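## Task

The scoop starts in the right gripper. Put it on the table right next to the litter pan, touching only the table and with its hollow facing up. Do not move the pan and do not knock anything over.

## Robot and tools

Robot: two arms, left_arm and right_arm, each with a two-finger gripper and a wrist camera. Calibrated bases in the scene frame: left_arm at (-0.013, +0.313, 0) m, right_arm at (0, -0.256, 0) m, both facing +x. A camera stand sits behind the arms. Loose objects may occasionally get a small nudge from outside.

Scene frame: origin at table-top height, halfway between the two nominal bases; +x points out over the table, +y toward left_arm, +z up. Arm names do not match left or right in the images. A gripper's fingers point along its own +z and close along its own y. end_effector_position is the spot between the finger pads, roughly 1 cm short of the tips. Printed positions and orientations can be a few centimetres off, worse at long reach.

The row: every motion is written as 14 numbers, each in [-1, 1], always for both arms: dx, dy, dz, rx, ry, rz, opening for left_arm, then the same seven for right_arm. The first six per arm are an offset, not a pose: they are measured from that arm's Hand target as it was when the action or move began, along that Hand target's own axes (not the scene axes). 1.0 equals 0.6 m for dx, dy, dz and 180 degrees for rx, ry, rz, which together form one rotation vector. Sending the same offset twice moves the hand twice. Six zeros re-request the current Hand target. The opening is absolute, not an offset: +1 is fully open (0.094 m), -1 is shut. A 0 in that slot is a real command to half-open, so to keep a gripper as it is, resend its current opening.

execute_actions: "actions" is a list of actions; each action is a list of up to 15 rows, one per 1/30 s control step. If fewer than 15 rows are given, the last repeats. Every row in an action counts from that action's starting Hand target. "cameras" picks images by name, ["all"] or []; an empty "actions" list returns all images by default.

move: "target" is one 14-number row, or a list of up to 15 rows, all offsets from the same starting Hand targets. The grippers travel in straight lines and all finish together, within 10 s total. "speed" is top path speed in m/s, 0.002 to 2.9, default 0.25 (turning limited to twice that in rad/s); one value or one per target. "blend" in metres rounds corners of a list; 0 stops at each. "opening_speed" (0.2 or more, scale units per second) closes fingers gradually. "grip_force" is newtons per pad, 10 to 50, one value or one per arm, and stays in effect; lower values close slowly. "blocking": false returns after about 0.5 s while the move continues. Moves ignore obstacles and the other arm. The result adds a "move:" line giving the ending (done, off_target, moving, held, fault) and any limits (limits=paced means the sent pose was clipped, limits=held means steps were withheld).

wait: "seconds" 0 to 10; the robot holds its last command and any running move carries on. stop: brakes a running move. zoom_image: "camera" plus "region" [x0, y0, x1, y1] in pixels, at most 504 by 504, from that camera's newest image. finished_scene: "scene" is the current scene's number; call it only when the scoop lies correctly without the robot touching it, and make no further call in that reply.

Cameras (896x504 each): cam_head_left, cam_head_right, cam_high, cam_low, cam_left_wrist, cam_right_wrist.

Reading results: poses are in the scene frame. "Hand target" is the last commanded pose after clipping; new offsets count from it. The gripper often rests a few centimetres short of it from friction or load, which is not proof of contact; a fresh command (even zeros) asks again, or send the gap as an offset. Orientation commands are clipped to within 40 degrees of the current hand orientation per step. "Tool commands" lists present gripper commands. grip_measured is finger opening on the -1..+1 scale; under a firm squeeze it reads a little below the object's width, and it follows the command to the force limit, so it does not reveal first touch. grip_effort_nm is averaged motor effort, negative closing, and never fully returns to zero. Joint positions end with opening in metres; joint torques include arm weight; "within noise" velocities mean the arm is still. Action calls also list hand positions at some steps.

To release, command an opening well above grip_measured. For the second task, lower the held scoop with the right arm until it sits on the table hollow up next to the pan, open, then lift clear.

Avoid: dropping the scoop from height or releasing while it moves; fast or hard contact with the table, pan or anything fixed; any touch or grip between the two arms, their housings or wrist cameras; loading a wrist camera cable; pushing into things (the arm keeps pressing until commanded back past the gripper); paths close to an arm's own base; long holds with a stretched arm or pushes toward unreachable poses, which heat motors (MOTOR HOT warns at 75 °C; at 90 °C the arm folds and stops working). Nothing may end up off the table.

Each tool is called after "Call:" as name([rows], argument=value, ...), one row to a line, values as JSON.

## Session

Call:
execute_actions(actions=[], cameras=["cam_high", "cam_low", "cam_right_wrist", "cam_head_right"])

Scene clock: 0.00 s.
left_arm: end_effector_position=(+0.3619, +0.3581, +0.4821) grip_measured=+1.000 grip_effort_nm=n/a end_effector_quat_wxyz=(+0.724, +0.128, +0.648, +0.199) | right_arm: end_effector_position=(+0.3702, -0.4982, +0.2771) grip_measured=-0.594 grip_effort_nm=n/a end_effector_quat_wxyz=(+0.298, -0.516, +0.633, -0.494)
Joint positions: left_arm=[0.166 1.088 1.247 -0.032 0.085 0.452 0.094] | right_arm=[-0.725 1.352 1.058 -0.071 -0.357 -1.845 0.019]
Joint velocities: within noise
Joint torques (N m): no reading
Heat: left arm: 33 °C; right arm: 36 °C.
Hand target: left_arm +0.3571, +0.3574, +0.4921; +0.732, +0.125, +0.639, +0.200 | right_arm +0.3713, -0.4973, +0.2975; +0.307, -0.509, +0.620, -0.512
Tool commands: left_gripper/opening=+1.0 right_gripper/opening=-0.980928
Images, in order (width x height): cam_head_right 896x504, cam_high 896x504, cam_low 896x504, cam_right_wrist 896x504.

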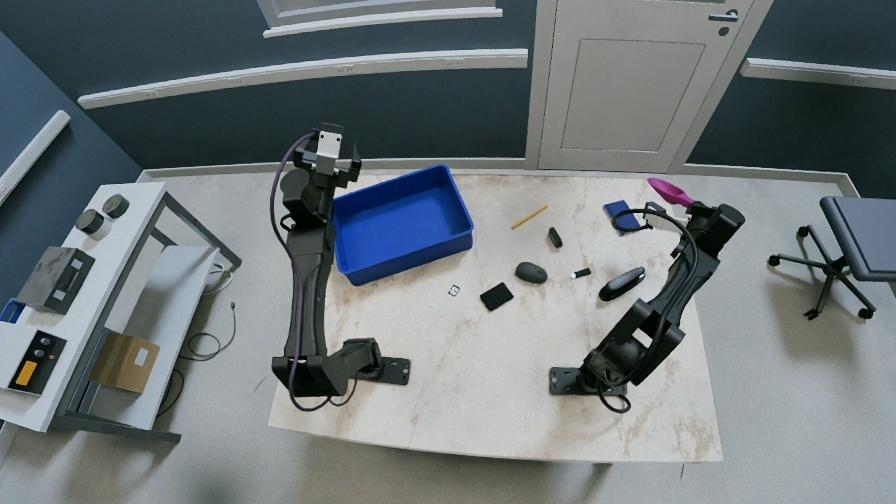

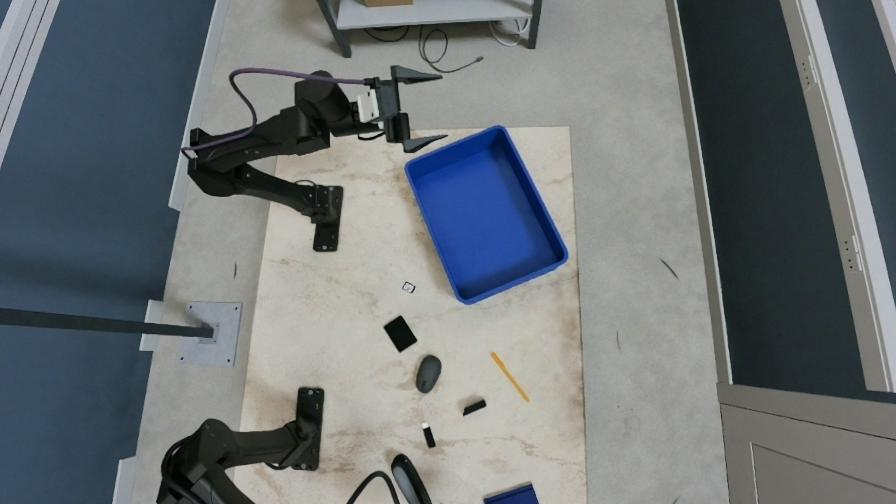

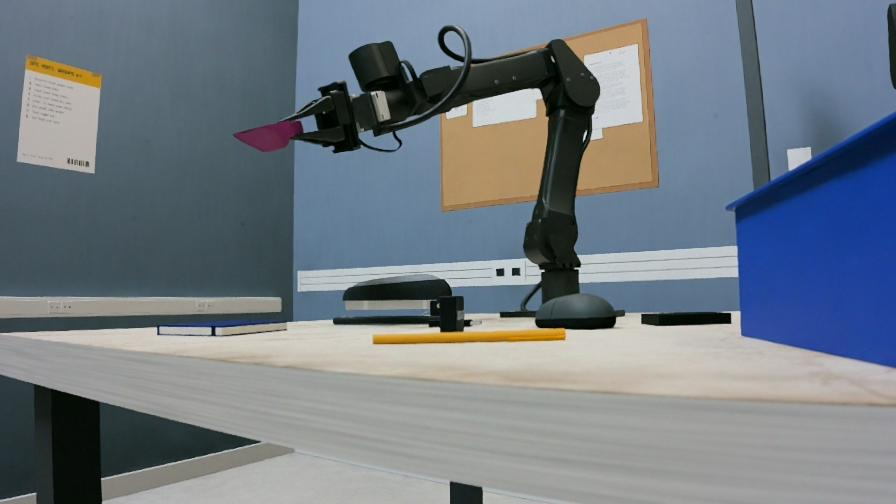

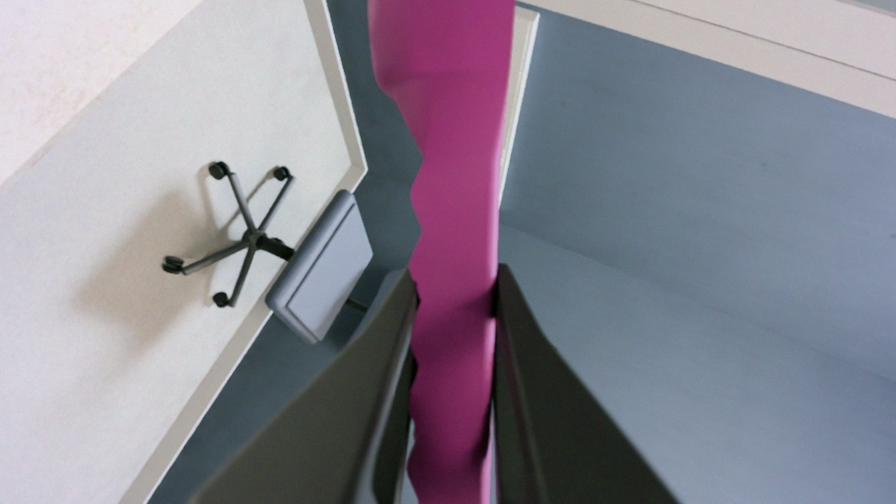

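Call:
move(target=[0, 0, 0, 0, 0, 0, 1.0, -0.9363, 0.1968, -0.367, -0.0604, -0.4491, -0.0319, -0.98], speed=0.35, cameras=["cam_high", "cam_low", "cam_right_wrist"])

Scene clock: 115.57 s.
left_arm: end_effector_position=(+0.3619, +0.3581, +0.4821) grip_measured=+1.000 grip_effort_nm=0.00 end_effector_quat_wxyz=(+0.724, +0.128, +0.648, +0.199) | right_arm: end_effector_position=(+0.2951, +0.0881, +0.1517) grip_measured=-0.594 grip_effort_nm=-1.03 end_effector_quat_wxyz=(-0.542, +0.784, -0.301, +0.023)
Joint positions: left_arm=[0.166 1.088 1.247 -0.032 0.085 0.452 0.094] | right_arm=[0.695 1.564 0.805 0.291 -0.422 -1.451 0.019]
Joint torques (N m): left_arm=[0.01 -4.14 7.75 1.78 -0.03 -0.08] | right_arm=[0.44 -5.46 9.46 2.16 -0.36 0.23]
Heat: left arm: 40 °C; right arm: 41 °C.
Hand target: left_arm +0.3571, +0.3574, +0.4921; +0.732, +0.125, +0.639, +0.200 | right_arm +0.3002, +0.0998, +0.1697; -0.566, +0.771, -0.291, +0.018
Off the commanded pose: left_arm 0.011 m, 2 deg | right_arm 0.022 m, 3 deg.
move: off_target (left_arm, right_arm)
Images, in order (width x height): cam_high 896x504, cam_low 896x504, cam_right_wrist 896x504.

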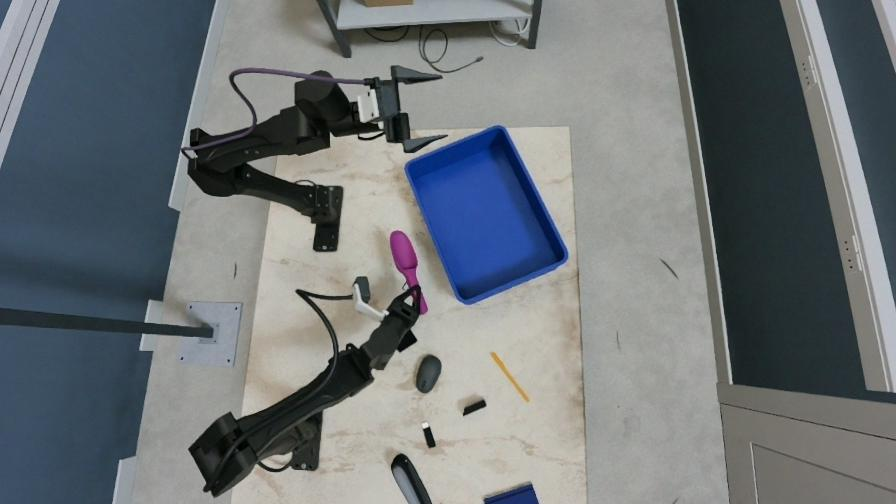

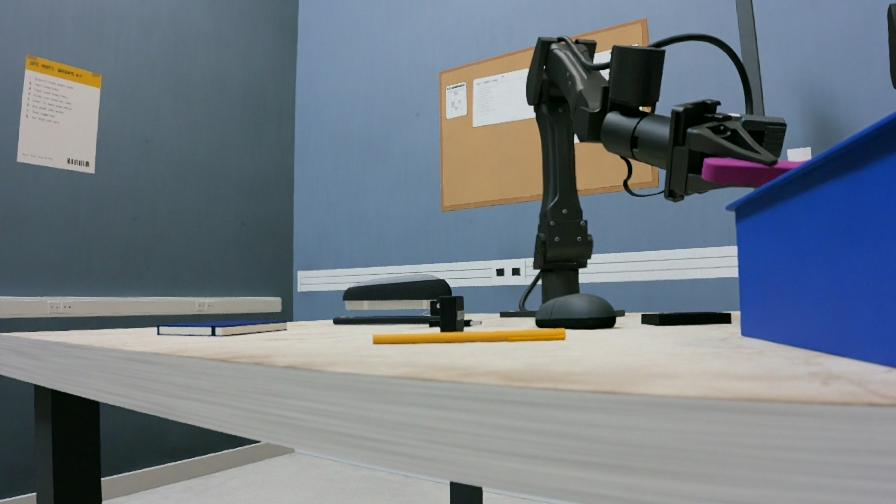

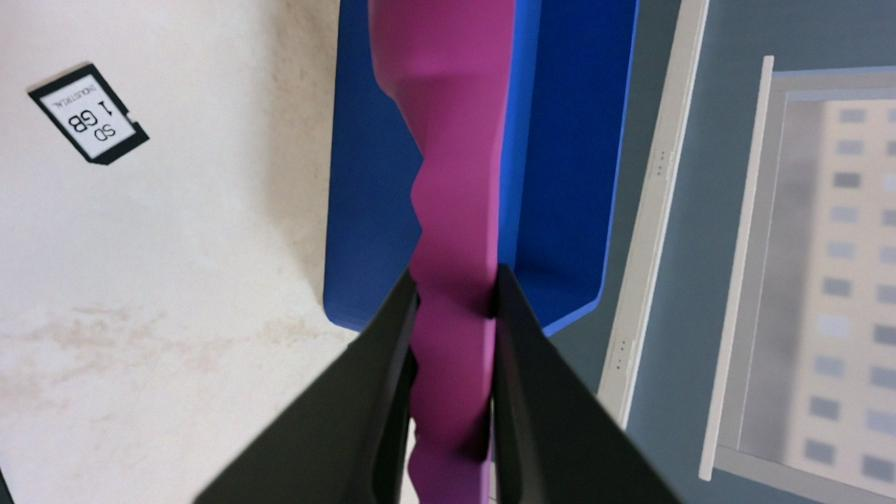

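Call:
zoom_image(camera="cam_high", region=[340, 210, 460, 330])

Call:
zoom_image(camera="cam_low", region=[640, 90, 840, 230])

Scaled by 4.200.

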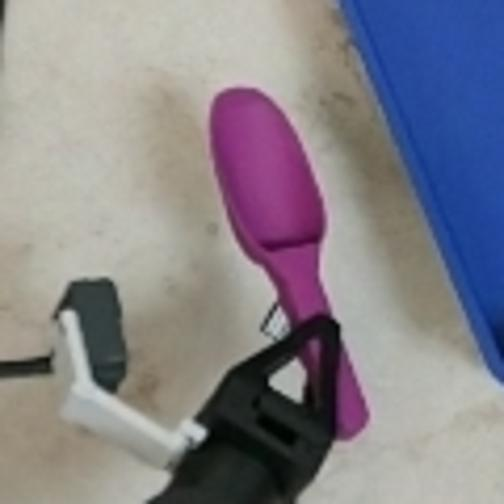

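Scaled by 2.520.

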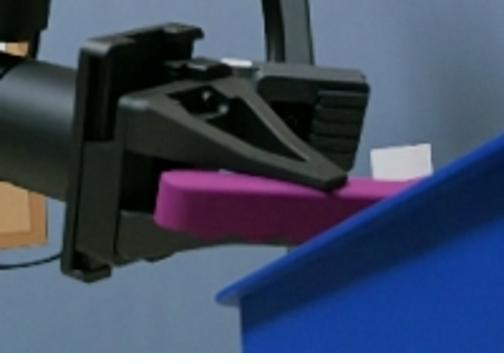

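Call:
move([
  [0, 0, 0, 0, 0, 0, 1.0, -0.0294, 0.0982, 0.153, 0, 0, 0, -0.98],
  [0, 0, 0, 0, 0, 0, 1.0, -0.0093, 0.1571, 0.1769, 0, 0, 0, -0.98],
], speed=[0.15, 0.06], blend=[0.02, 0], cameras=["cam_high", "cam_low", "cam_right_wrist"])

Scene clock: 163.57 s.
left_arm: end_effector_position=(+0.3619, +0.3581, +0.4821) grip_measured=+1.000 grip_effort_nm=0.00 end_effector_quat_wxyz=(+0.724, +0.128, +0.648, +0.199) | right_arm: end_effector_position=(+0.2907, +0.1677, +0.0432) grip_measured=-0.594 grip_effort_nm=-1.03 end_effector_quat_wxyz=(-0.549, +0.783, -0.292, +0.024)
Joint positions: left_arm=[0.166 1.088 1.247 -0.032 0.085 0.452 0.094] | right_arm=[0.872 2.066 0.86 0.783 -0.274 -1.379 0.019]
Joint torques (N m): left_arm=[-0.1 -4.15 7.77 1.79 -0.02 -0.07] | right_arm=[0.4 -7.88 6.24 2.26 -0.13 0.23]
Heat: left arm: 41 °C; right arm: 44 °C.
Hand target: left_arm +0.3571, +0.3574, +0.4921; +0.732, +0.125, +0.639, +0.200 | right_arm +0.2930, +0.1760, +0.0500; -0.566, +0.771, -0.291, +0.018
Off the commanded pose: left_arm 0.011 m, 2 deg | right_arm 0.011 m, 2 deg.
move: off_target (left_arm, right_arm)
Images, in order (width x height): cam_high 896x504, cam_low 896x504, cam_right_wrist 896x504.

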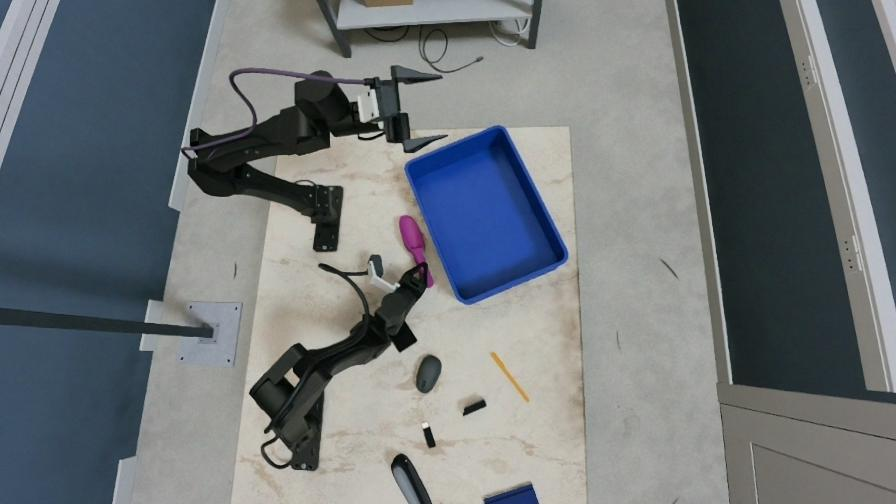

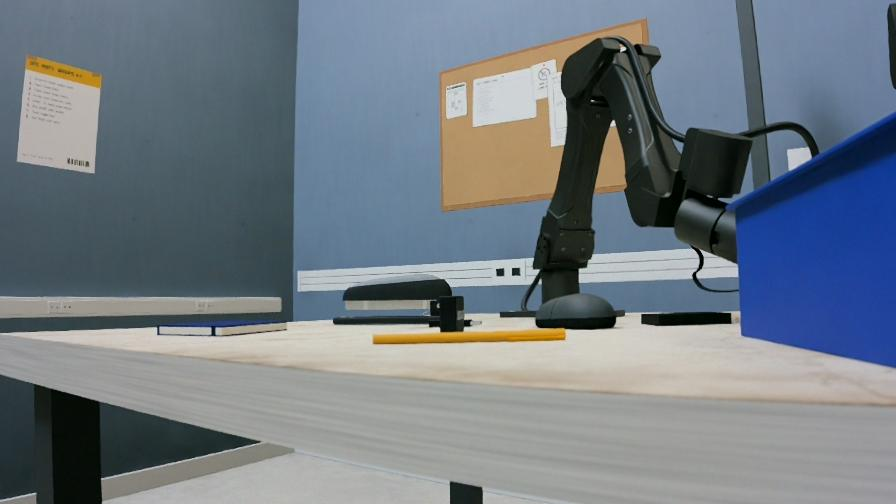

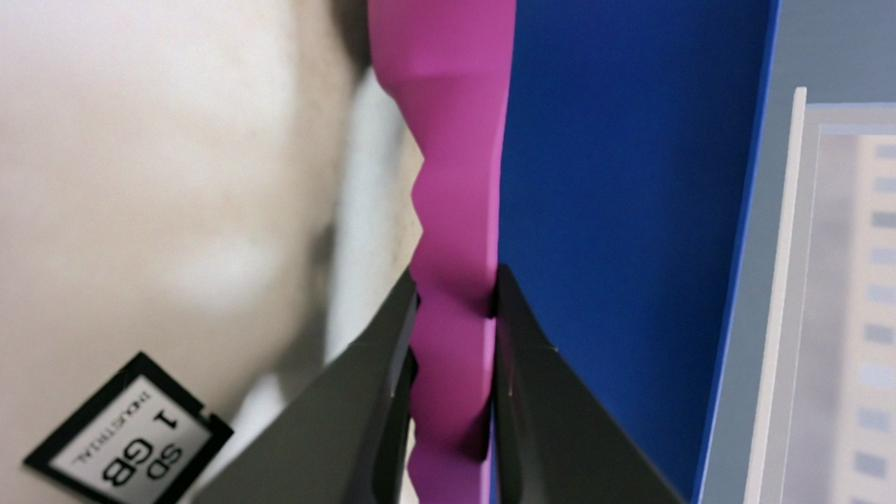

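Call:
move(target=[0, 0, 0, 0, 0, 0, 1.0, 0.006, 0.0177, 0.0072, 0, 0, 0, -0.98], speed=0.04)

Scene clock: 169.23 s.
left_arm: end_effector_position=(+0.3619, +0.3581, +0.4821) grip_measured=+1.000 grip_effort_nm=0.00 end_effector_quat_wxyz=(+0.724, +0.128, +0.648, +0.199) | right_arm: end_effector_position=(+0.2922, +0.1695, +0.0360) grip_measured=-0.594 grip_effort_nm=-1.03 end_effector_quat_wxyz=(-0.555, +0.779, -0.290, +0.025)
Joint positions: left_arm=[0.166 1.088 1.247 -0.032 0.085 0.452 0.094] | right_arm=[0.872 2.105 0.86 0.837 -0.274 -1.376 0.019]
Joint torques (N m): left_arm=[0.02 -4.08 7.72 1.79 -0.04 -0.08] | right_arm=[0.46 -7.72 5.83 2.19 -0.13 0.21]
Heat: left arm: 41 °C; right arm: 45 °C.
Hand target: left_arm +0.3571, +0.3574, +0.4921; +0.732, +0.125, +0.639, +0.200 | right_arm +0.2930, +0.1760, +0.0380; -0.566, +0.771, -0.291, +0.018
Off the commanded pose: left_arm 0.011 m, 2 deg | right_arm 0.007 m, 2 deg.
move: off_target (left_arm)

Call:
move([
  [0, 0, 0, 0, 0, 0, 1.0, 0.003, 0.0088, 0.0036, 0, 0, 0, -0.98],
  [0, 0, 0, 0, 0, 0, 1.0, 0.003, 0.0088, 0.0036, 0, 0, 0, -0.35],
], speed=0.04, opening_speed=0.4, cameras=["cam_high", "cam_right_wrist"])

Call:
zoom_image(camera="cam_high", region=[340, 200, 460, 320])

Scene clock: 176.90 s.
left_arm: end_effector_position=(+0.3619, +0.3581, +0.4821) grip_measured=+1.000 grip_effort_nm=0.00 end_effector_quat_wxyz=(+0.724, +0.128, +0.648, +0.199) | right_arm: end_effector_position=(+0.2934, +0.1710, +0.0349) grip_measured=-0.352 grip_effort_nm=0.11 end_effector_quat_wxyz=(-0.562, +0.775, -0.288, +0.027)
Joint positions: left_arm=[0.166 1.088 1.247 -0.032 0.085 0.452 0.094] | right_arm=[0.872 2.124 0.86 0.874 -0.274 -1.374 0.03]
Joint torques (N m): left_arm=[-0.12 -4.11 7.77 1.78 -0.04 -0.07] | right_arm=[0.47 -7.54 5.75 2.03 -0.11 0.17]
Heat: left arm: 42 °C; right arm: 44 °C.
Hand target: left_arm +0.3571, +0.3574, +0.4921; +0.732, +0.125, +0.639, +0.200 | right_arm +0.2930, +0.1760, +0.0321; -0.566, +0.771, -0.291, +0.018
Off the commanded pose: left_arm 0.011 m, 2 deg | right_arm 0.006 m, 1 deg.
move: off_target (left_arm)
Images, in order (width x height): cam_high 896x504, cam_right_wrist 896x504.

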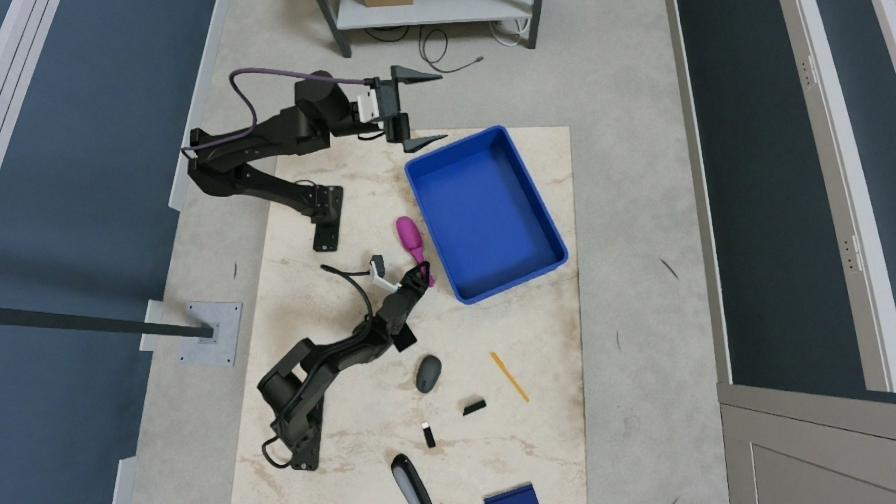

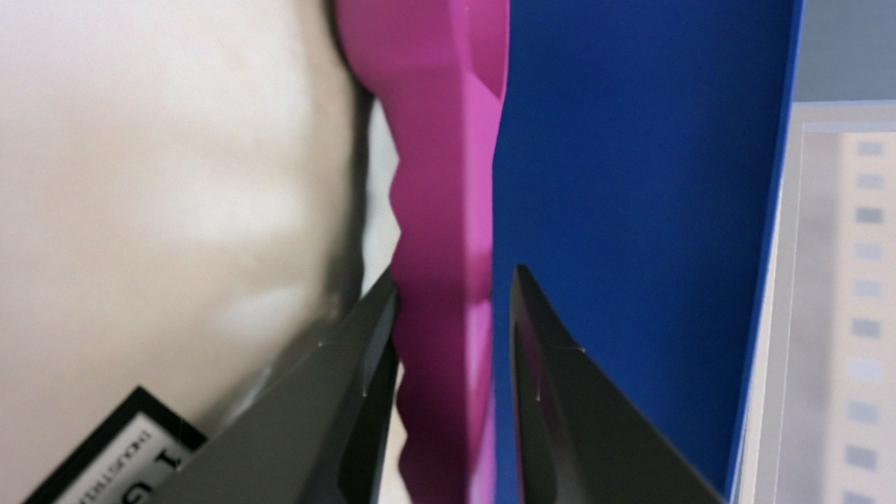

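Scaled by 4.200.

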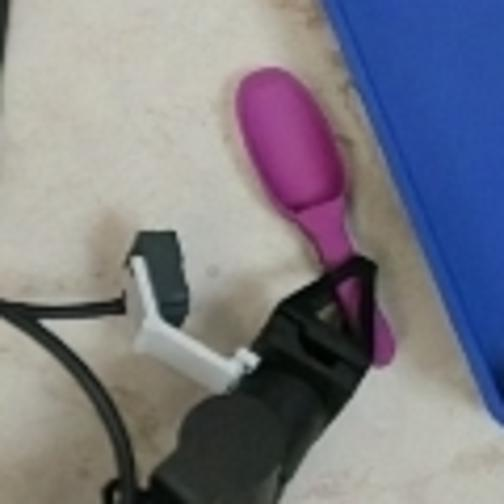

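Call:
move([
  [0, 0, 0, 0, 0, 0, 1.0, 0, 0, 0, 0, 0, 0, -0.2],
  [0, 0, 0, 0, 0, 0, 1.0, -0.0025, -0.0074, -0.1364, 0, 0, 0, -0.2],
  [0, 0, 0, 0, 0, 0, 1.0, -0.0417, -0.0925, -0.2943, 0, 0, 0, -0.2],
], speed=[0.1, 0.1, 0.2], opening_speed=0.4, blend=[0, 0.02, 0], cameras=["cam_high", "cam_right_wrist"])

Call:
zoom_image(camera="cam_high", region=[340, 180, 480, 320])

Scene clock: 194.83 s.
left_arm: end_effector_position=(+0.3619, +0.3581, +0.4821) grip_measured=+1.000 grip_effort_nm=0.00 end_effector_quat_wxyz=(+0.724, +0.128, +0.648, +0.199) | right_arm: end_effector_position=(+0.2314, +0.0435, +0.1377) grip_measured=-0.202 grip_effort_nm=0.11 end_effector_quat_wxyz=(-0.551, +0.779, -0.299, +0.019)
Joint positions: left_arm=[0.166 1.088 1.247 -0.032 0.085 0.452 0.094] | right_arm=[0.716 1.279 0.484 0.351 -0.415 -1.429 0.037]
Joint torques (N m): left_arm=[-0.09 -4.08 7.79 1.78 -0.04 -0.07] | right_arm=[-0.58 -5.49 7.73 1.87 -0.32 0.05]
Heat: left arm: 42 °C; right arm: 44 °C.
Hand target: left_arm +0.3571, +0.3574, +0.4921; +0.732, +0.125, +0.639, +0.200 | right_arm +0.2329, +0.0462, +0.1522; -0.566, +0.771, -0.291, +0.018
Off the commanded pose: left_arm 0.011 m, 2 deg | right_arm 0.015 m, 2 deg.
move: off_target (left_arm, right_arm)
Images, in order (width x height): cam_high 896x504, cam_right_wrist 896x504.

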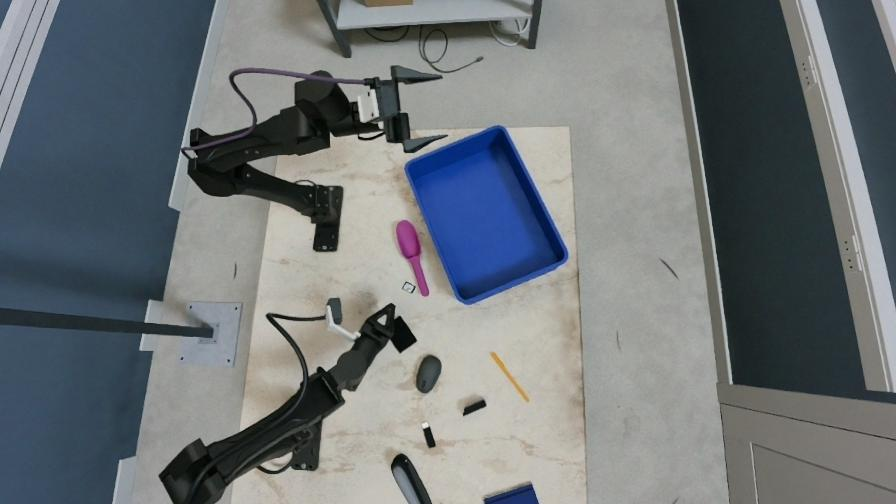

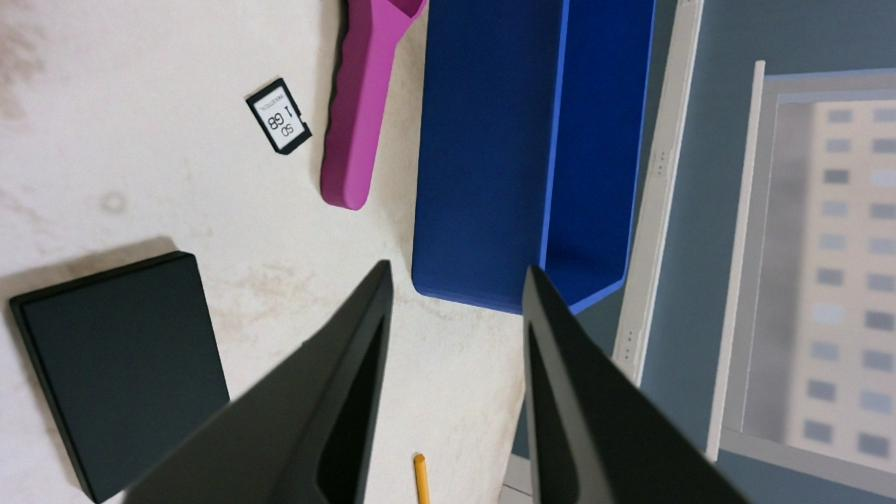

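Scaled by 3.600.

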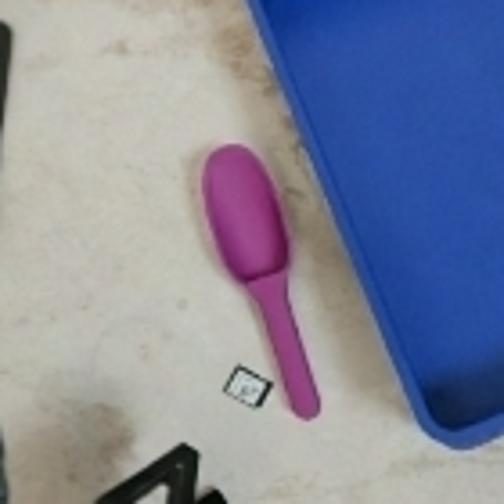

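Call:
finished_scene(scene=2)

The scene is finished: the task was done.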